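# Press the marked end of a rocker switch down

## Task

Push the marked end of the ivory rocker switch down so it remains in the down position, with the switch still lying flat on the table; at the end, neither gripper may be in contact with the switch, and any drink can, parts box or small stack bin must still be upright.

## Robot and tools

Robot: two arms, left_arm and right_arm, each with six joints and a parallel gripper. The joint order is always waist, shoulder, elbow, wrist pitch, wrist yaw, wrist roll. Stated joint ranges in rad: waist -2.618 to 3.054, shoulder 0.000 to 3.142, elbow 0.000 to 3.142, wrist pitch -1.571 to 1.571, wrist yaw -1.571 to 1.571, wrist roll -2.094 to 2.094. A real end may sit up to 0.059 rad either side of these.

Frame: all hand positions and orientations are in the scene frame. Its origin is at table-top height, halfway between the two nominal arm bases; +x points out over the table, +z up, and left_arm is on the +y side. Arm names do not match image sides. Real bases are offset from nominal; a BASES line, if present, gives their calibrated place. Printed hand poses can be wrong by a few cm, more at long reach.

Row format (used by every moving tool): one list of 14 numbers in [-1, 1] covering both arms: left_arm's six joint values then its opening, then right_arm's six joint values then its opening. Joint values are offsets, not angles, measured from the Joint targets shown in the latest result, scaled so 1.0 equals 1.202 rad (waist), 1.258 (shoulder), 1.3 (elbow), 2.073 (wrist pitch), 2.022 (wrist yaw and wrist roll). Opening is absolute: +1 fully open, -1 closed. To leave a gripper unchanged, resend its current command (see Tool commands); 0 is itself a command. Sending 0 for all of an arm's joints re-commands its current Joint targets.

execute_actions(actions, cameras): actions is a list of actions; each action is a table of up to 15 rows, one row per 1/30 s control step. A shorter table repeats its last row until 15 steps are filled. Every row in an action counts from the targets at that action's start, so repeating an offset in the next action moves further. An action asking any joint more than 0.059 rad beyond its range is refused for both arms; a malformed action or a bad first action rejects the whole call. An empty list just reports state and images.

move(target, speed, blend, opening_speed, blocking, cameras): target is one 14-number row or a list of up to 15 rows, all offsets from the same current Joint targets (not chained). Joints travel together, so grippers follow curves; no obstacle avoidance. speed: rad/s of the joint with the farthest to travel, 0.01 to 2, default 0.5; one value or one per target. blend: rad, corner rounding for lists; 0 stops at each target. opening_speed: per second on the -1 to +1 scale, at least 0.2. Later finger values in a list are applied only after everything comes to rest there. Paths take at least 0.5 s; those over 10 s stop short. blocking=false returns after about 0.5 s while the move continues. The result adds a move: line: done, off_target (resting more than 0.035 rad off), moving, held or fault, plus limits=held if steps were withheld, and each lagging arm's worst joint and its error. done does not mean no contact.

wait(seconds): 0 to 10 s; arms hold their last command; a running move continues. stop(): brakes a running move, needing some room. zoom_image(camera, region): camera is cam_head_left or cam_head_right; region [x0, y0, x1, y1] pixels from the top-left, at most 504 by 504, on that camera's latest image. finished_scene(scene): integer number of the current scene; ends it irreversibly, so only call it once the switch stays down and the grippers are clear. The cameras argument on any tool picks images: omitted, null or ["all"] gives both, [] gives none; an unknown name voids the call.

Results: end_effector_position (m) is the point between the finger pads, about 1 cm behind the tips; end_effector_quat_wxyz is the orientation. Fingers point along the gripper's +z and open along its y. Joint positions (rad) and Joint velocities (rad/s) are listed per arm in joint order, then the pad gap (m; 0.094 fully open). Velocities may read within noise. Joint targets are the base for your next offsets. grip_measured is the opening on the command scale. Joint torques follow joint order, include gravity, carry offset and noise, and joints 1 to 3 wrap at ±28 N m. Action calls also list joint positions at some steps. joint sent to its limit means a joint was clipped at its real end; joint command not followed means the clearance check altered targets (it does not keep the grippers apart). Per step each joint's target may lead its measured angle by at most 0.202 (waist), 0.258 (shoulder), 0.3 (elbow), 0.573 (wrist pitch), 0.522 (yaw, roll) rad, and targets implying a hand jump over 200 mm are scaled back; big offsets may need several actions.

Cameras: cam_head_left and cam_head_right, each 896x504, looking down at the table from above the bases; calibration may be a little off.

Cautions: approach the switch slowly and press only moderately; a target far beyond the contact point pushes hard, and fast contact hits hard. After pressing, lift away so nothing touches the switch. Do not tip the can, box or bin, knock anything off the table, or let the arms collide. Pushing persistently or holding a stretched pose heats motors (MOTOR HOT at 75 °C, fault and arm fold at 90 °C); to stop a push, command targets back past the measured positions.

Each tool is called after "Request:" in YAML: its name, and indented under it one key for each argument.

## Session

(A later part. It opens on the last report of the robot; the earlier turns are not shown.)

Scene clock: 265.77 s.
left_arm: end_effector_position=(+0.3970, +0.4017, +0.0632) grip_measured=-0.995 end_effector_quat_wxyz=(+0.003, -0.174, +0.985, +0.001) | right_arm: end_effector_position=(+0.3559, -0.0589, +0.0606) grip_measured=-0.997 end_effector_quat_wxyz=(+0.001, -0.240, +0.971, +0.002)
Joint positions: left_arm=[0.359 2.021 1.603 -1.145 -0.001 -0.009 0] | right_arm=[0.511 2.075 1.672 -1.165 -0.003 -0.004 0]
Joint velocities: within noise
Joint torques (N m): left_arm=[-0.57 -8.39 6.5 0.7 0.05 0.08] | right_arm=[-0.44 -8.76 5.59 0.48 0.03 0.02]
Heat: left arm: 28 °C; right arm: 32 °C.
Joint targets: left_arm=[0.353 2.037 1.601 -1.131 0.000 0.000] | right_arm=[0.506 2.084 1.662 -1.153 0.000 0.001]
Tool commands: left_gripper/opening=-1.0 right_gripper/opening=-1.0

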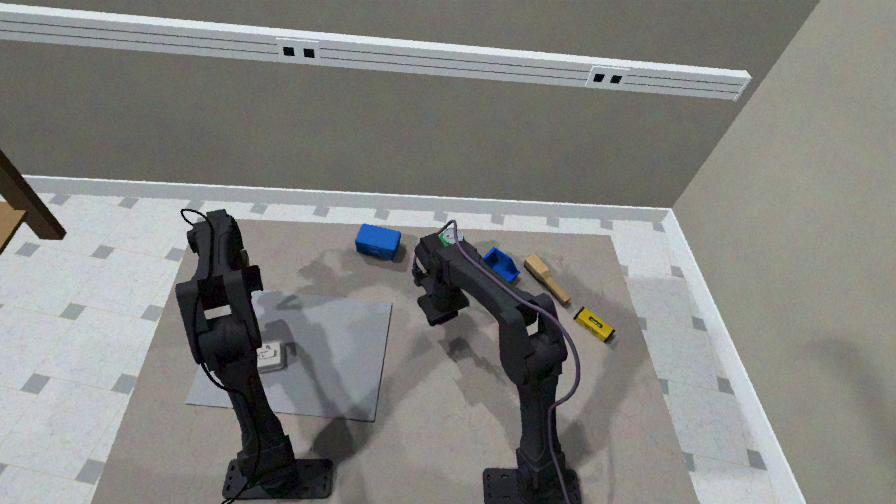

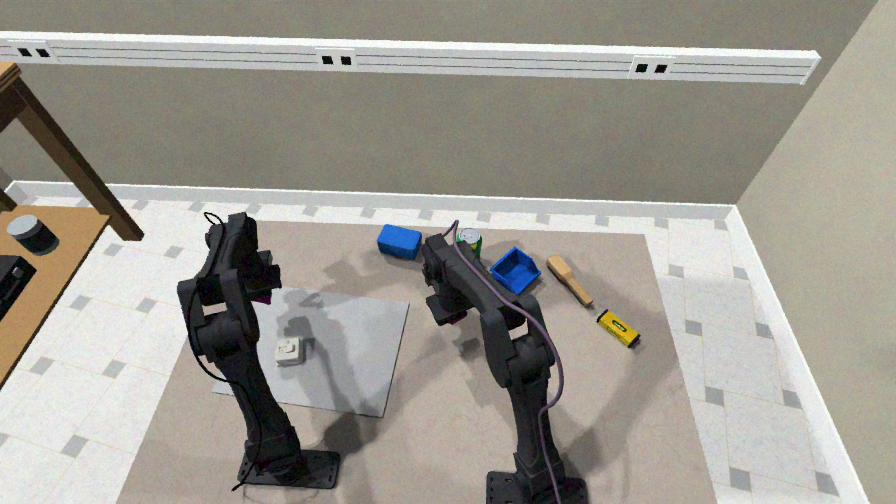

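Request:
move:
  target:
    - [0,-0.0374,0.0992,-0.0767,0,0,-1,0,-0.0397,0.1,-0.0772,0,0,-1]
    - [-0.127,-0.4666,-0.5777,0.7144,-0.0346,0,-1,-0.213,-0.504,-0.6246,0.725,0,0,-1]
    - [-0.2812,-0.3871,-0.9677,0.9836,-0.0697,-0.0218,1,-0.431,-0.4173,-0.9885,0.9783,-0.002,-0.0099,1]
  speed: 1.2
  blend: [0.05,0.2,0]

Scene clock: 277.17 s.
left_arm: end_effector_position=(+0.4274, +0.2971, +0.1013) grip_measured=+0.999 end_effector_quat_wxyz=(+0.590, -0.053, +0.805, +0.043) | right_arm: end_effector_position=(+0.4090, -0.2578, +0.1088) grip_measured=+0.997 end_effector_quat_wxyz=(+0.595, +0.009, +0.804, -0.014)
Joint positions: left_arm=[0.021 1.54 0.343 0.889 -0.13 -0.034 0.094] | right_arm=[-0.008 1.55 0.388 0.865 -0.003 -0.014 0.094]
Joint velocities: within noise
Joint torques (N m): left_arm=[-0.5 -3.89 5.97 2.4 -0.11 -0.15] | right_arm=[-0.32 -3.77 4.94 2.2 -0.02 -0.07]
Heat: left arm: 28 °C; right arm: 33 °C.
Joint targets: left_arm=[0.015 1.550 0.343 0.907 -0.141 -0.045] | right_arm=[-0.012 1.559 0.377 0.875 -0.004 -0.019]
move: done

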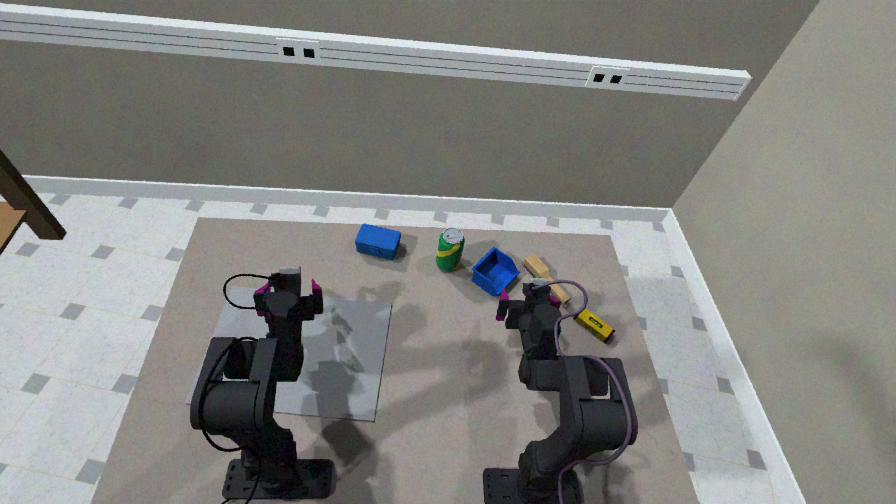

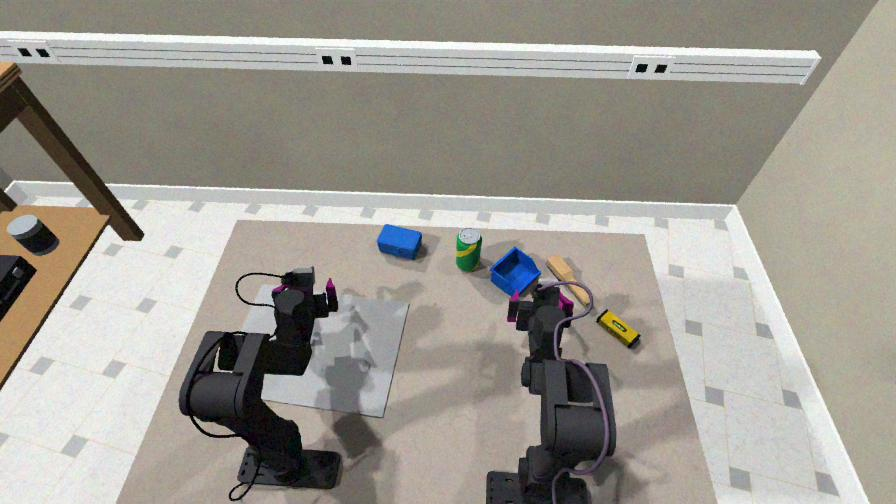

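Request:
move:
  target:
    - [0.1621,-0.0795,0.39,-0.2687,0.0697,0.0223,-1,0,0,0,0,0,0,1]
    - [0.1621,-0.0091,0.6428,-0.999,0.0697,0.0223,-1,0,0,0,0,0,0,1]
    - [0.1621,0.0386,0.539,-0.9301,0.0697,0.0223,-1,0,0,0,0,0,0,1]
  speed: [1.5,1.5,0.8]
  blend: [0.25,0.05,0]

Request:
zoom_image:
  camera: "cam_head_left"
  region: [220, 300, 340, 380]

Request:
zoom_image:
  camera: "cam_head_right"
  region: [230, 290, 350, 370]

Scene clock: 290.53 s.
left_arm: end_effector_position=(+0.2917, +0.3237, +0.0573) grip_measured=-0.995 end_effector_quat_wxyz=(-0.008, -0.098, +0.995, +0.005) | right_arm: end_effector_position=(+0.4090, -0.2578, +0.1089) grip_measured=+0.997 end_effector_quat_wxyz=(+0.595, +0.009, +0.804, -0.014)
Joint positions: left_arm=[0.206 1.592 1.042 -1.036 -0.011 -0.009 0] | right_arm=[-0.008 1.55 0.388 0.866 -0.003 -0.014 0.094]
Joint velocities: within noise
Joint torques (N m): left_arm=[0.32 -5.16 6.65 0.64 0.12 0.09] | right_arm=[-0.34 -3.77 4.93 2.21 -0.03 -0.07]
Heat: left arm: 29 °C; right arm: 36 °C.
Joint targets: left_arm=[0.210 1.599 1.044 -1.021 0.000 0.001] | right_arm=[-0.012 1.559 0.377 0.875 -0.004 -0.019]
move: done

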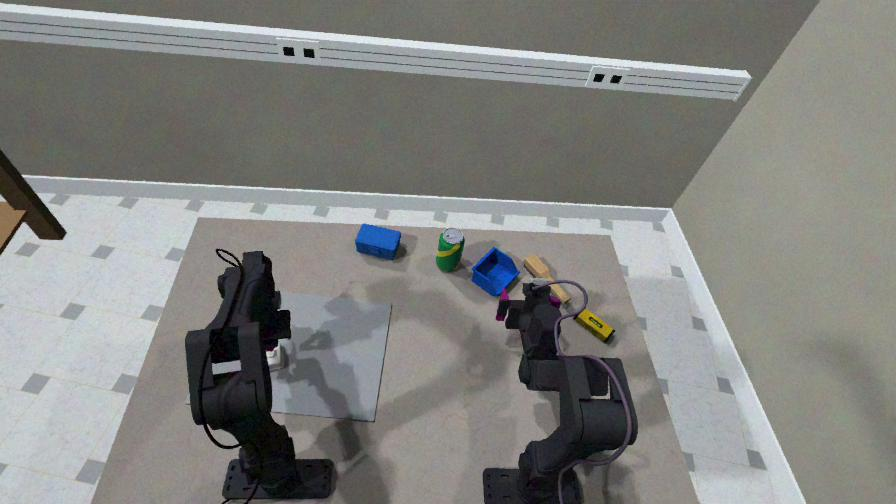

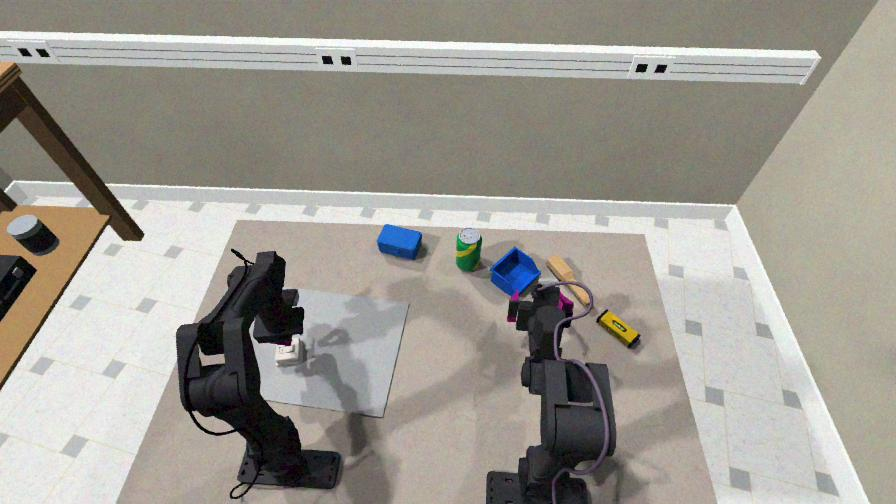

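Scaled by 4.200 from the camera's 896x504 image, which has a finer 1280x720 frame.

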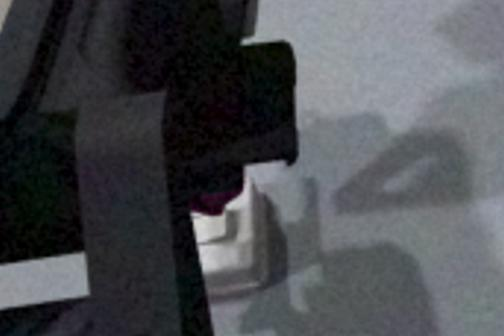

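Scaled by 4.200 from the camera's 896x504 image, which has a finer 1280x720 frame.

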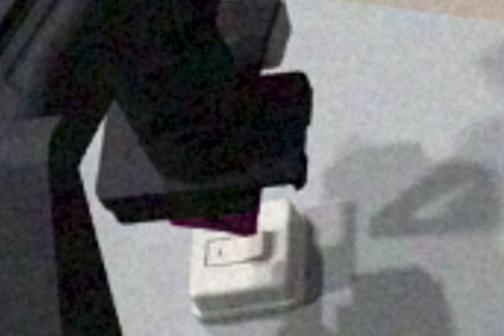

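Request:
zoom_image:
  camera: "cam_head_right"
  region: [262, 325, 312, 365]

Request:
zoom_image:
  camera: "cam_head_left"
  region: [252, 330, 302, 370]

Scaled by 10.080 from the camera's 896x504 image, which has a finer 1280x720 frame.

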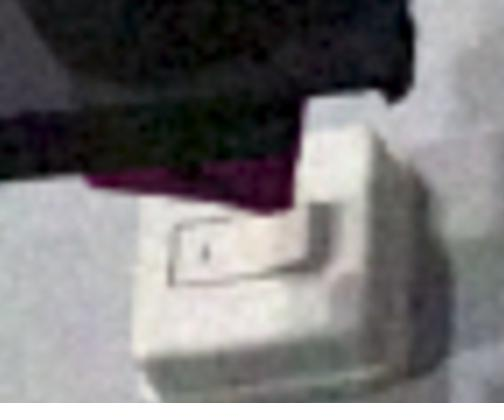

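Scaled by 10.080 from the camera's 896x504 image, which has a finer 1280x720 frame.

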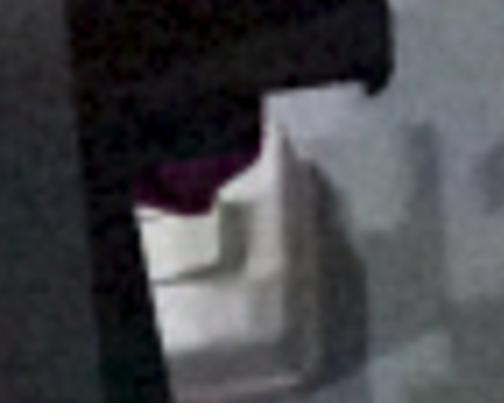

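Request:
move:
  target:
    - [0,0.0962,-0.1075,0.0466,0,0,-1,0,0,0,0,0,0,1]
    - [0,0,0,0,0,0,-1,0,0,0,0,0,0,1]
  speed: [0.15,0.5]

Request:
zoom_image:
  camera: "cam_head_right"
  region: [262, 325, 312, 365]

Request:
zoom_image:
  camera: "cam_head_left"
  region: [252, 330, 302, 370]

Scene clock: 298.30 s.
left_arm: end_effector_position=(+0.2883, +0.3223, +0.0428) grip_measured=-0.995 end_effector_quat_wxyz=(-0.026, -0.098, +0.995, +0.001) | right_arm: end_effector_position=(+0.4090, -0.2578, +0.1090) grip_measured=+0.997 end_effector_quat_wxyz=(+0.595, +0.009, +0.804, -0.014)
Joint positions: left_arm=[0.206 1.632 1.021 -1.011 -0.006 -0.009 0] | right_arm=[-0.008 1.55 0.388 0.866 -0.003 -0.014 0.094]
Joint velocities: within noise
Joint torques (N m): left_arm=[0.34 -8.59 8.54 0.32 0.08 0.07] | right_arm=[-0.32 -3.77 4.93 2.2 -0.03 -0.08]
Heat: left arm: 28 °C; right arm: 37 °C.
Joint targets: left_arm=[0.210 1.599 1.044 -1.021 0.000 0.001] | right_arm=[-0.012 1.559 0.377 0.875 -0.004 -0.019]
move: done

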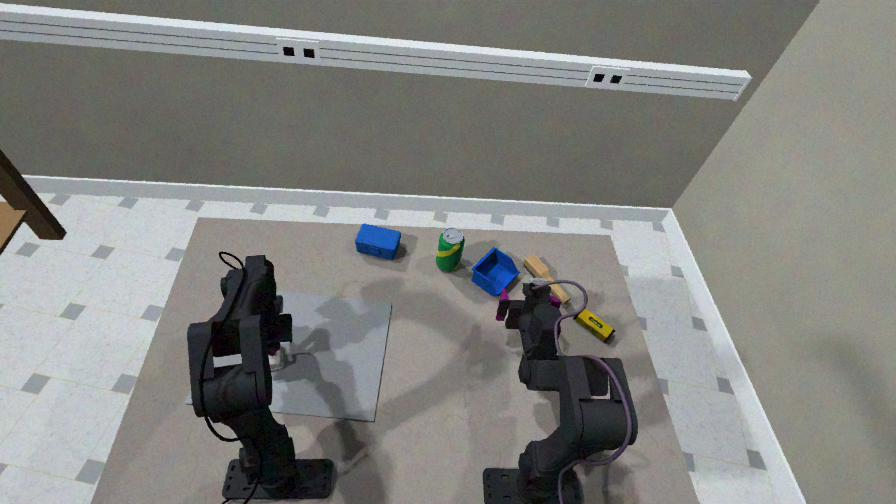

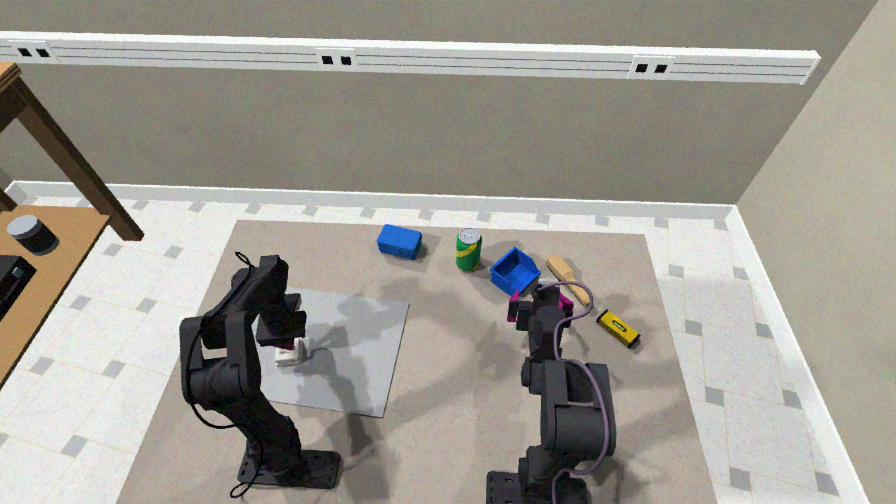

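Scaled by 10.080 from the camera's 896x504 image, which has a finer 1280x720 frame.

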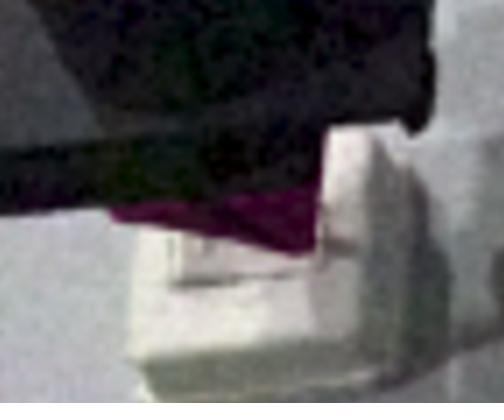

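Scaled by 10.080 from the camera's 896x504 image, which has a finer 1280x720 frame.

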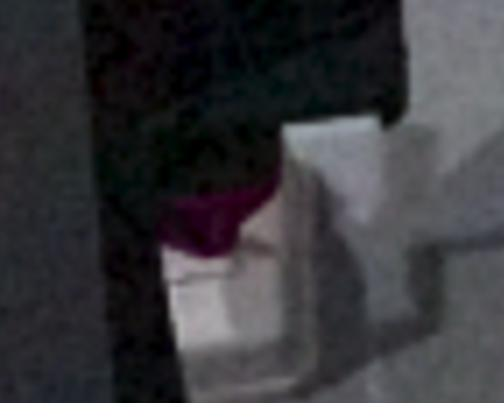

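Request:
move:
  target: [0,-0.0481,0.1036,-0.0844,0,0,-1,0,0,0,0,0,0,1]
  speed: 0.8

Request:
zoom_image:
  camera: "cam_head_right"
  region: [262, 325, 312, 365]

Request:
zoom_image:
  camera: "cam_head_left"
  region: [252, 330, 302, 370]

Scene clock: 300.73 s.
left_arm: end_effector_position=(+0.2920, +0.3230, +0.0938) grip_measured=-0.995 end_effector_quat_wxyz=(-0.008, -0.098, +0.995, +0.002) | right_arm: end_effector_position=(+0.4090, -0.2578, +0.1090) grip_measured=+0.997 end_effector_quat_wxyz=(+0.595, +0.009, +0.804, -0.014)
Joint positions: left_arm=[0.206 1.561 1.16 -1.186 -0.006 -0.009 0] | right_arm=[-0.008 1.55 0.388 0.866 -0.003 -0.014 0.094]
Joint velocities: within noise
Joint torques (N m): left_arm=[0.32 -7.35 8.49 0.43 0.08 0.05] | right_arm=[-0.34 -3.77 4.93 2.2 -0.03 -0.07]
Heat: left arm: 28 °C; right arm: 37 °C.
Joint targets: left_arm=[0.210 1.538 1.179 -1.195 0.000 0.001] | right_arm=[-0.012 1.559 0.377 0.875 -0.004 -0.019]
move: done

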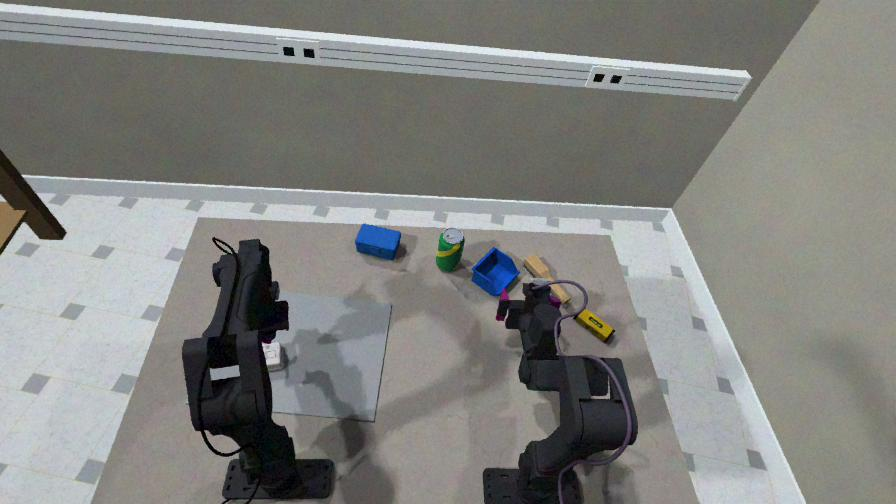

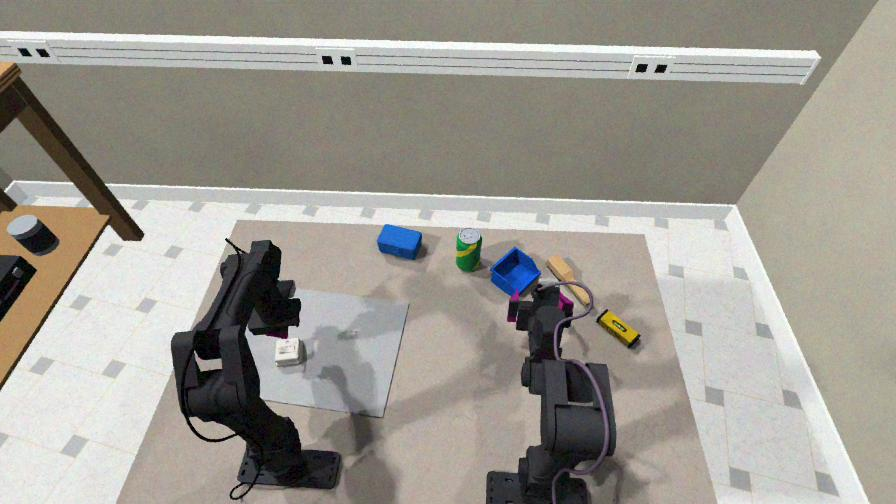

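Scaled by 10.080 from the camera's 896x504 image, which has a finer 1280x720 frame.

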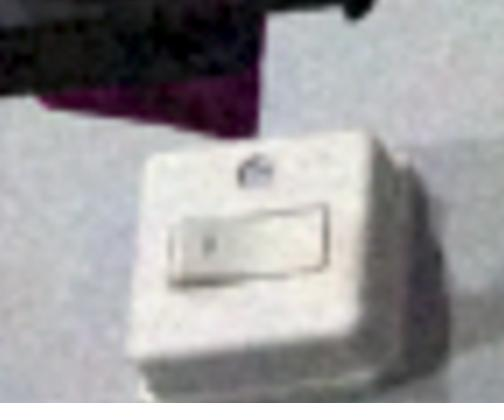

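Scaled by 10.080 from the camera's 896x504 image, which has a finer 1280x720 frame.

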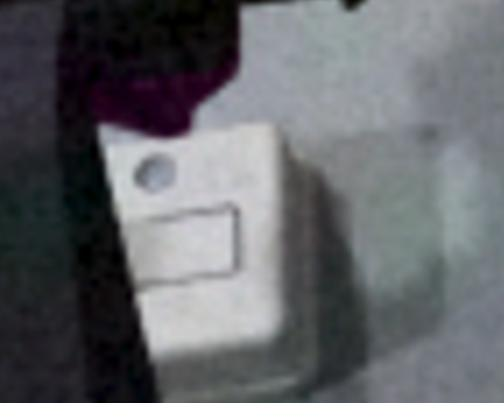

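Request:
move:
  target: [-0.1622,-0.07,-0.2531,0.7453,0,0,-1,0,0,0,0,0,0,1]
  speed: 1.5
  cameras: []

Request:
move:
  target: [0,0.0795,-0.39,0.2687,-0.0697,-0.0223,1,0,0,0,0,0,0,1]
  speed: 1.0
  cameras: []

Scene clock: 307.57 s.
left_arm: end_effector_position=(+0.5038, +0.2752, +0.2146) grip_measured=-0.995 end_effector_quat_wxyz=(+0.595, -0.006, +0.803, +0.001) | right_arm: end_effector_position=(+0.4090, -0.2578, +0.1090) grip_measured=+0.997 end_effector_quat_wxyz=(+0.595, +0.009, +0.804, -0.014)
Joint positions: left_arm=[0.02 1.485 0.86 0.33 -0.006 -0.009 0] | right_arm=[-0.008 1.55 0.388 0.866 -0.003 -0.014 0.094]
Joint velocities: within noise
Joint torques (N m): left_arm=[-0.49 -8.98 7.13 2.4 0.1 0.07] | right_arm=[-0.34 -3.78 4.93 2.21 -0.03 -0.07]
Heat: left arm: 28 °C; right arm: 38 °C.
Joint targets: left_arm=[0.015 1.450 0.850 0.350 0.000 0.000] | right_arm=[-0.012 1.559 0.377 0.875 -0.004 -0.019]
move: done
No camera images: "cameras" was empty.

Scene clock: 309.07 s.
left_arm: end_effector_position=(+0.4272, +0.2969, +0.1010) grip_measured=+0.999 end_effector_quat_wxyz=(+0.589, -0.053, +0.805, +0.043) | right_arm: end_effector_position=(+0.4090, -0.2578, +0.1090) grip_measured=+0.997 end_effector_quat_wxyz=(+0.595, +0.009, +0.804, -0.014)
Joint positions: left_arm=[0.02 1.54 0.343 0.887 -0.129 -0.034 0.094] | right_arm=[-0.008 1.55 0.388 0.866 -0.003 -0.014 0.094]
Joint velocities: within noise
Joint torques (N m): left_arm=[-0.38 -3.86 6 2.36 -0.15 -0.12] | right_arm=[-0.34 -3.77 4.94 2.2 -0.03 -0.07]
Heat: left arm: 28 °C; right arm: 38 °C.
Joint targets: left_arm=[0.015 1.550 0.343 0.907 -0.141 -0.045] | right_arm=[-0.012 1.559 0.377 0.875 -0.004 -0.019]
move: done
No camera images: "cameras" was empty.

Request:
move:
  target:
    - [0.2387,-0.0795,0.39,-0.2687,0.0697,0.0223,-1,0,0,0,0,0,0,1]
    - [0.2387,-0.0009,0.6508,-0.9995,0.0697,0.0223,-1,0,0,0,0,0,0,1]
    - [0.2387,0.0468,0.5469,-0.93,0.0697,0.0223,-1,0,0,0,0,0,0,1]
    - [0.2387,0.1442,0.4398,-0.8837,0.0697,0.0223,-1,0,0,0,0,0,0,1]
    - [0.2387,-0.0009,0.6508,-0.9995,0.0697,0.0223,-1,0,0,0,0,0,0,1]
  speed: [1.5,1.5,1.0,0.15,0.8]
  blend: [0.3,0.05,0.02,0,0]

Request:
zoom_image:
  camera: "cam_head_right"
  region: [262, 325, 312, 365]

Request:
zoom_image:
  camera: "cam_head_left"
  region: [242, 330, 292, 370]

Scene clock: 314.80 s.
left_arm: end_effector_position=(+0.2975, +0.3505, +0.0972) grip_measured=-0.995 end_effector_quat_wxyz=(+0.012, -0.144, +0.989, +0.007) | right_arm: end_effector_position=(+0.4090, -0.2578, +0.1090) grip_measured=+0.997 end_effector_quat_wxyz=(+0.595, +0.009, +0.804, -0.014)
Joint positions: left_arm=[0.298 1.564 1.177 -1.157 -0.011 -0.009 0] | right_arm=[-0.008 1.55 0.388 0.866 -0.003 -0.014 0.094]
Joint velocities: within noise
Joint torques (N m): left_arm=[0.2 -6.87 7.87 0.53 0.14 0.08] | right_arm=[-0.34 -3.77 4.94 2.2 -0.03 -0.07]
Heat: left arm: 28 °C; right arm: 38 °C.
Joint targets: left_arm=[0.302 1.549 1.189 -1.165 0.000 0.000] | right_arm=[-0.012 1.559 0.377 0.875 -0.004 -0.019]
move: done; blend cut to 0.2785 rad at target 1

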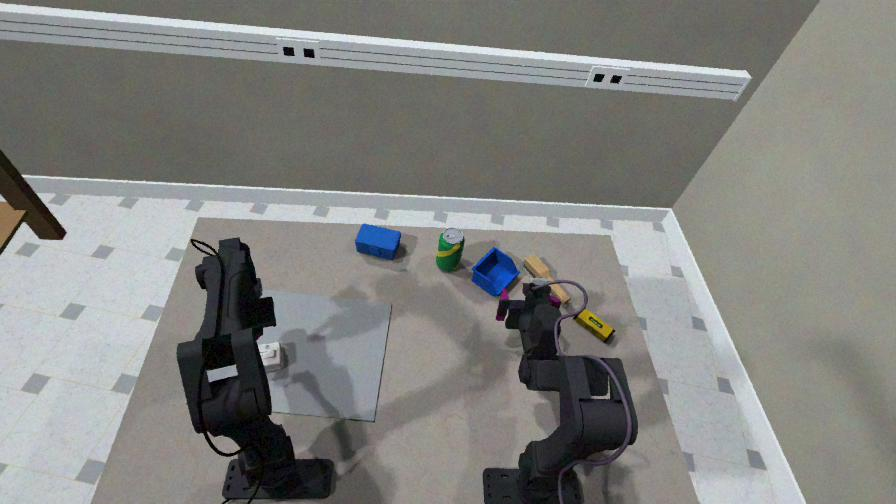

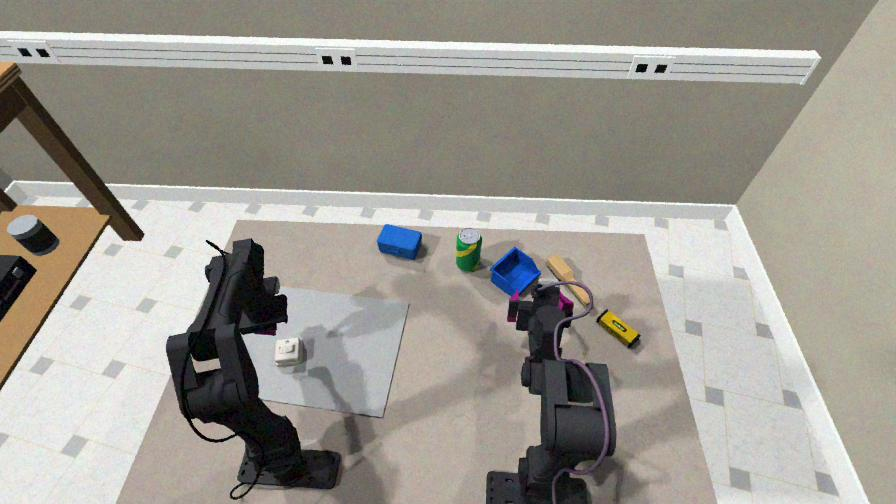

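Scaled by 10.080 from the camera's 896x504 image, which has a finer 1280x720 frame.

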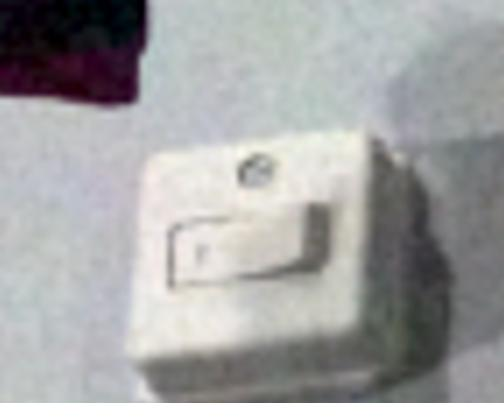

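Scaled by 10.080 from the camera's 896x504 image, which has a finer 1280x720 frame.

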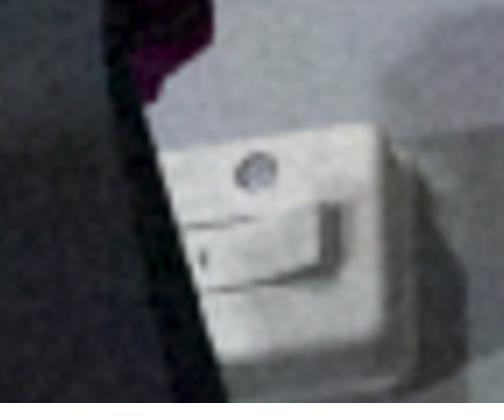

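Request:
move:
  target:
    - [0,0,0,0,0,0,-1,-0.133,-0.0866,0.3638,-0.2533,0.002,0.0094,-1]
    - [0,0,0,0,0,0,-1,-0.133,0.0338,0.6517,-0.9995,0.002,0.0094,-1]
    - [0,0,0,0,0,0,-1,-0.133,0.0735,0.5517,-0.9158,0.002,0.0094,-1]
  speed: [1.5,1.5,1.0]
  blend: [0.25,0.05,0]

Request:
zoom_image:
  camera: "cam_head_left"
  region: [540, 310, 640, 390]

Request:
zoom_image:
  camera: "cam_head_right"
  region: [520, 310, 620, 390]

Scene clock: 347.97 s.
left_arm: end_effector_position=(+0.2972, +0.3504, +0.0972) grip_measured=-0.995 end_effector_quat_wxyz=(+0.012, -0.144, +0.989, +0.007) | right_arm: end_effector_position=(+0.2795, -0.2978, +0.0604) grip_measured=-0.997 end_effector_quat_wxyz=(+0.000, +0.096, +0.995, +0.001)
Joint positions: left_arm=[0.298 1.564 1.177 -1.158 -0.011 -0.009 0] | right_arm=[-0.169 1.642 1.107 -1.036 -0.003 -0.006 0]
Joint velocities: within noise
Joint torques (N m): left_arm=[0.27 -6.82 7.88 0.5 0.14 0.1] | right_arm=[-0.25 -4.94 5.19 0.47 0.02 0.03]
Heat: left arm: 29 °C; right arm: 39 °C.
Joint targets: left_arm=[0.302 1.549 1.189 -1.165 0.000 0.000] | right_arm=[-0.171 1.651 1.094 -1.024 0.000 0.000]
move: done

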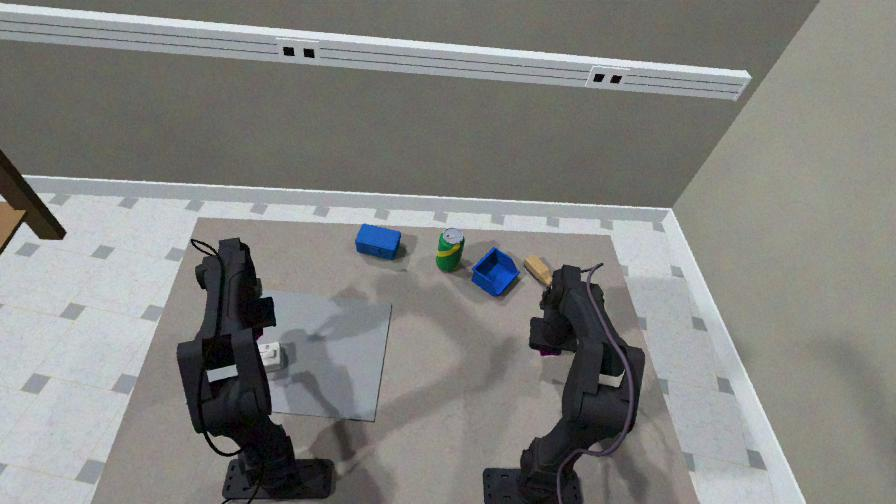

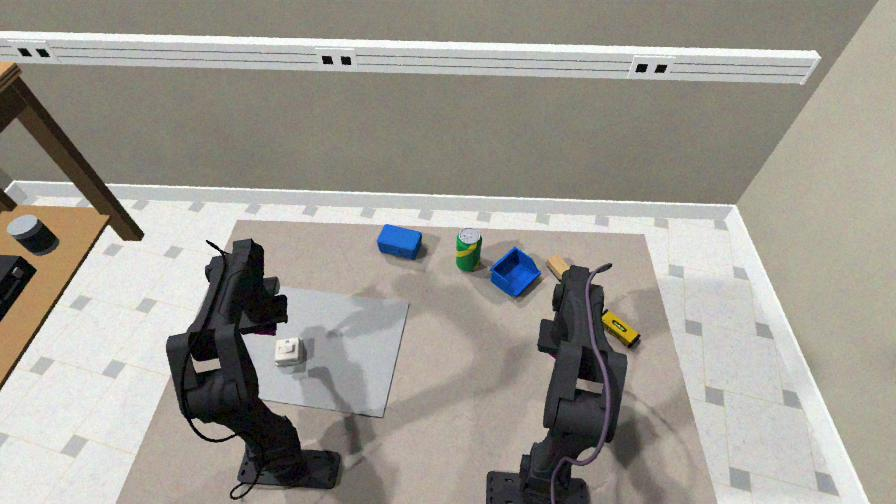

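Scaled by 5.040 from the camera's 896x504 image, which has a finer 1280x720 frame.

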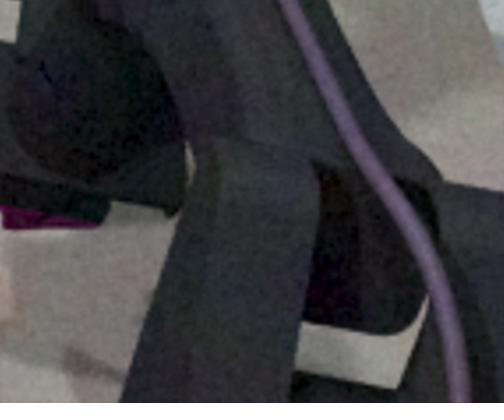

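Scaled by 5.040 from the camera's 896x504 image, which has a finer 1280x720 frame.

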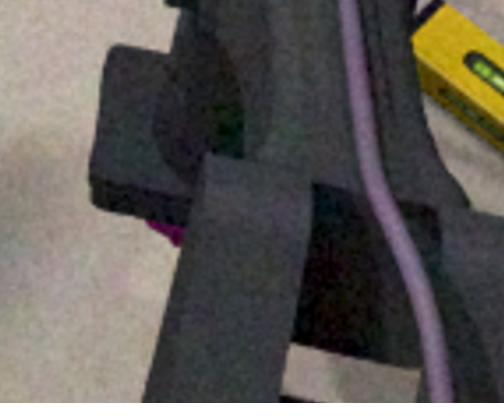

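Request:
finished_scene:
  scene: 1

The scene is finished: the task was done.


## Next scene

The same job, from a new start.

Request:
execute_actions:
  actions: []

Scene clock: 0.00 s.
left_arm: end_effector_position=(+0.4364, +0.2538, +0.1116) grip_measured=+1.000 end_effector_quat_wxyz=(+0.579, +0.028, +0.810, -0.084) | right_arm: end_effector_position=(+0.3944, -0.2769, +0.0830) grip_measured=+1.000 end_effector_quat_wxyz=(+0.563, +0.034, +0.826, +0.021)
Joint positions: left_arm=[0.065 1.514 0.411 0.774 0.215 -0.036 0.094] | right_arm=[-0.117 1.567 0.353 0.835 -0.132 0.026 0.094]
Joint velocities: within noise
Joint torques (N m): no reading
Heat: left arm: 25 °C; right arm: 29 °C.
Joint targets: left_arm=[0.065 1.504 0.421 0.785 0.216 -0.036] | right_arm=[-0.117 1.561 0.359 0.836 -0.133 0.026]
Tool commands: left_gripper/opening=+1.0 right_gripper/opening=+1.0

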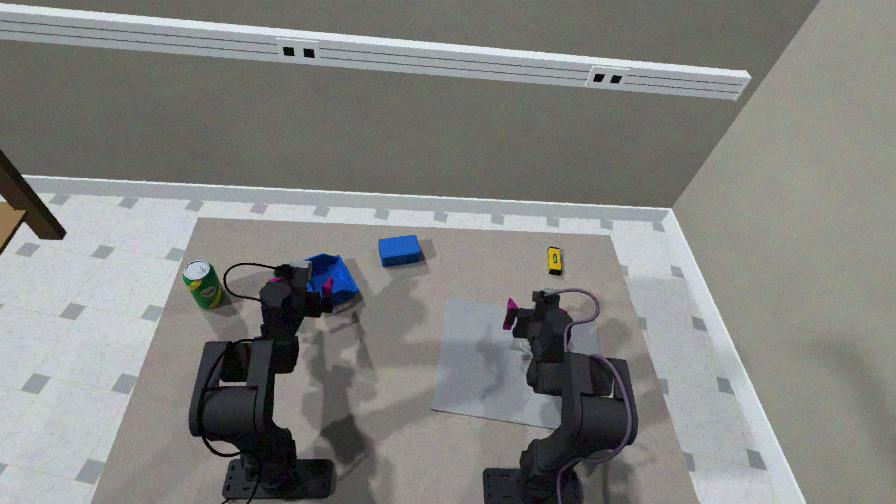

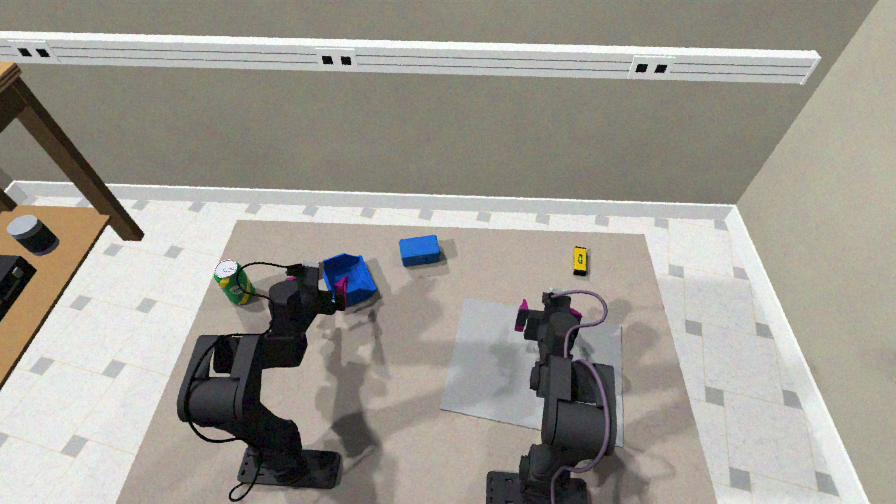

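Request:
move:
  target: [0,0,0,0,0,0,1,-0.6,-0.4,0,0,0.0658,-0.0129,-1]
  speed: 1.2

Request:
zoom_image:
  camera: "cam_head_left"
  region: [480, 310, 600, 400]

Request:
zoom_image:
  camera: "cam_head_right"
  region: [490, 310, 610, 400]

Scene clock: 2.73 s.
left_arm: end_effector_position=(+0.4364, +0.2538, +0.1116) grip_measured=+1.000 end_effector_quat_wxyz=(+0.579, +0.028, +0.810, -0.084) | right_arm: end_effector_position=(+0.2436, -0.5188, +0.2652) grip_measured=-0.997 end_effector_quat_wxyz=(+0.683, +0.275, +0.602, -0.308)
Joint positions: left_arm=[0.065 1.514 0.411 0.774 0.215 -0.036 0.094] | right_arm=[-0.834 1.07 0.353 0.84 -0.012 0.006 0]
Joint velocities: within noise
Joint torques (N m): left_arm=[-0.06 -5.26 7.28 2.22 0.08 -0.03] | right_arm=[-0.38 -2.59 7.9 1.96 0.14 -0.07]
Heat: left arm: 25 °C; right arm: 29 °C.
Joint targets: left_arm=[0.065 1.504 0.421 0.785 0.216 -0.036] | right_arm=[-0.838 1.058 0.359 0.836 0.000 0.000]
move: done

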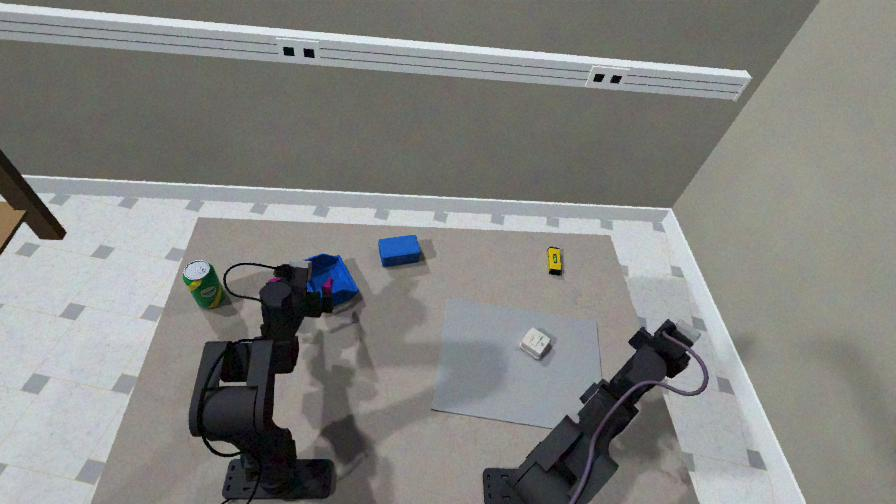

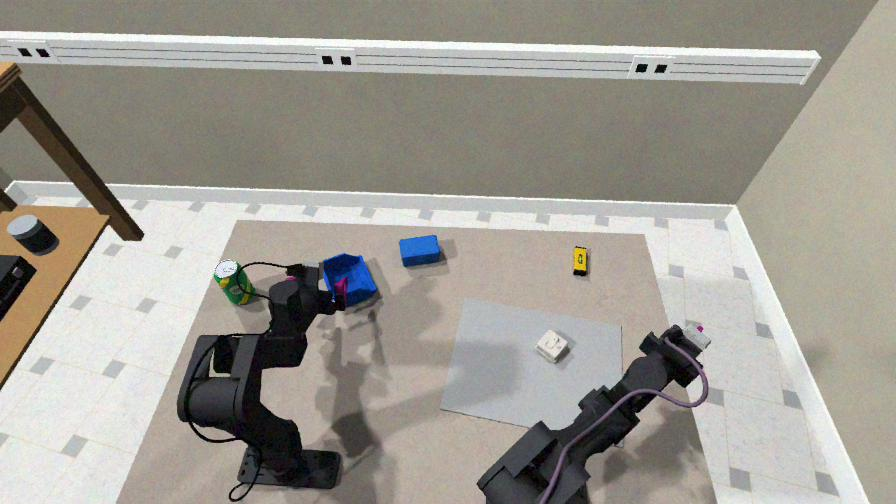

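Scaled by 4.200 from the camera's 896x504 image, which has a finer 1280x720 frame.

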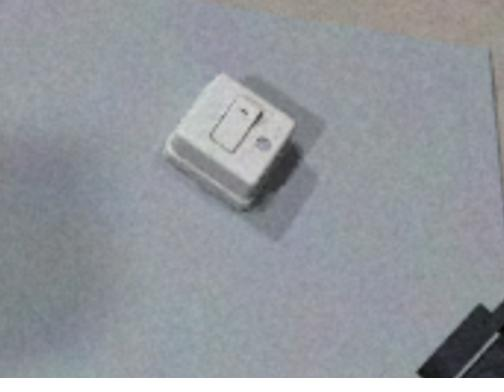

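Scaled by 4.200 from the camera's 896x504 image, which has a finer 1280x720 frame.

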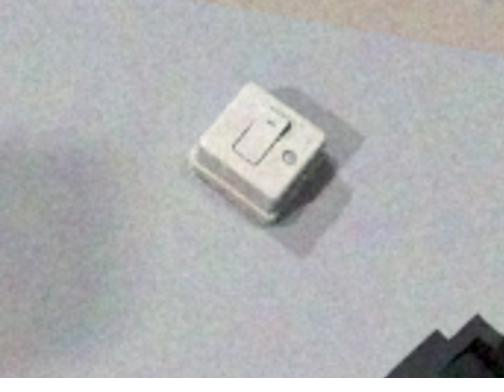

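Request:
move:
  target:
    - [0,0,0,0,0,0,1,0.45,0.3116,0.3777,-0.2344,0,0,-1]
    - [0,0,0,0,0,0,1,0.5697,0.6016,0.8623,-0.9942,0,0,-1]
    - [0,0,0,0,0,0,1,0.5697,0.6413,0.7623,-0.9164,0,0,-1]
    - [0,0,0,0,0,0,1,0.5697,0.7549,0.6565,-0.8742,0,0,-1]
    - [0,0,0,0,0,0,1,0.5697,0.6016,0.8623,-0.9942,0,0,-1]
    - [0,0,0,0,0,0,1,0.35,0.5,0.8623,-0.9,0,0,-1]
  speed: [1.5,1.5,1.0,0.15,0.8,1.2]
  blend: [0.25,0.05,0.02,0,0.08,0]

Request:
zoom_image:
  camera: "cam_head_left"
  region: [500, 315, 580, 375]

Request:
zoom_image:
  camera: "cam_head_right"
  region: [510, 315, 590, 375]

Scene clock: 14.77 s.
left_arm: end_effector_position=(+0.4364, +0.2538, +0.1116) grip_measured=+1.000 end_effector_quat_wxyz=(+0.579, +0.028, +0.810, -0.084) | right_arm: end_effector_position=(+0.3407, -0.4064, +0.1341) grip_measured=-0.997 end_effector_quat_wxyz=(+0.127, +0.224, +0.966, -0.031)
Joint positions: left_arm=[0.065 1.514 0.411 0.774 0.215 -0.036 0.094] | right_arm=[-0.422 1.71 1.447 -1.044 0.003 0.004 0]
Joint velocities: within noise
Joint torques (N m): left_arm=[-0.08 -5.34 7.28 2.23 0.11 -0.04] | right_arm=[0.38 -8.49 9.83 0.99 -0.04 -0.06]
Heat: left arm: 27 °C; right arm: 30 °C.
Joint targets: left_arm=[0.065 1.504 0.421 0.785 0.216 -0.036] | right_arm=[-0.418 1.687 1.480 -1.030 0.000 0.000]
move: done

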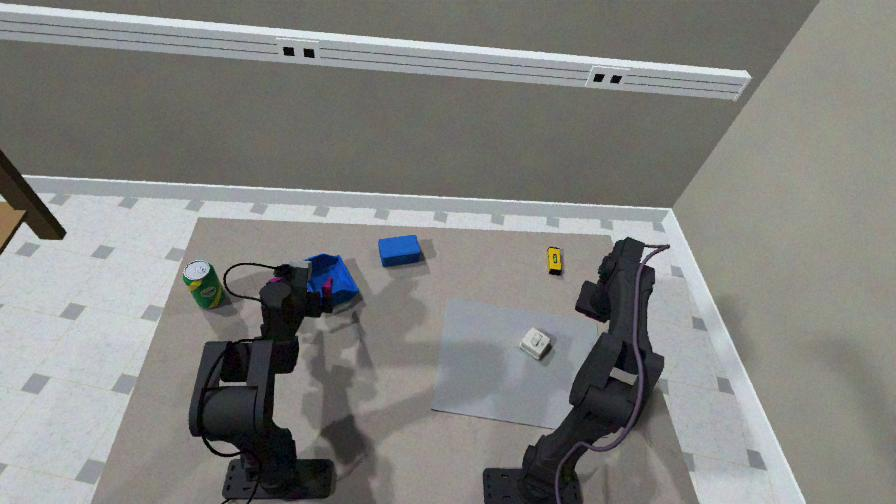

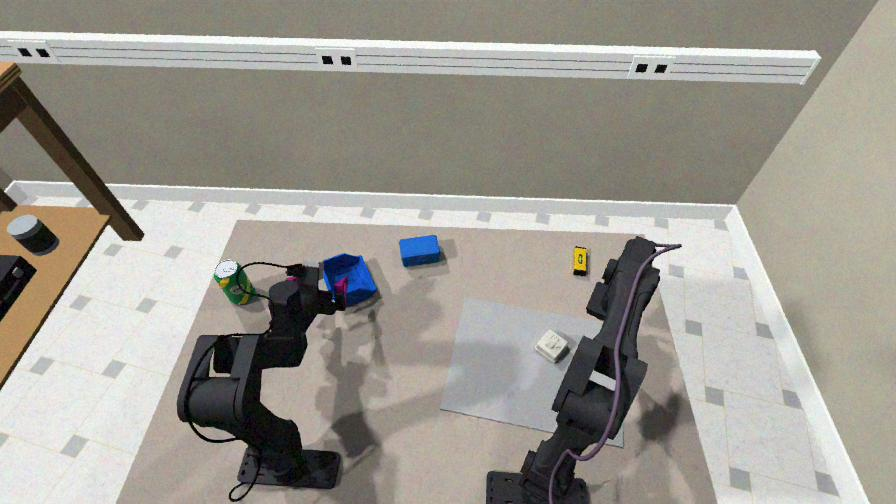

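Scaled by 6.300 from the camera's 896x504 image, which has a finer 1280x720 frame.

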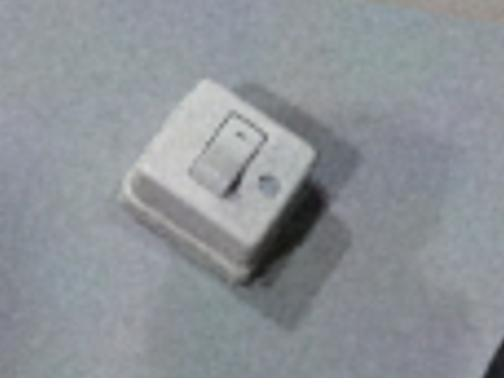

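Scaled by 6.300 from the camera's 896x504 image, which has a finer 1280x720 frame.

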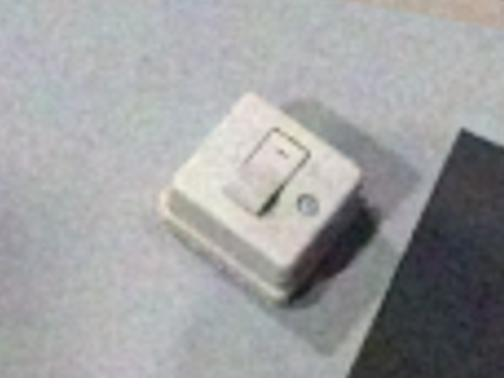

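Flipped: the marked end is down and the other end is up. The arm is clear of the switch.

Request:
finished_scene:
  scene: 2

The scene is finished: the task was done.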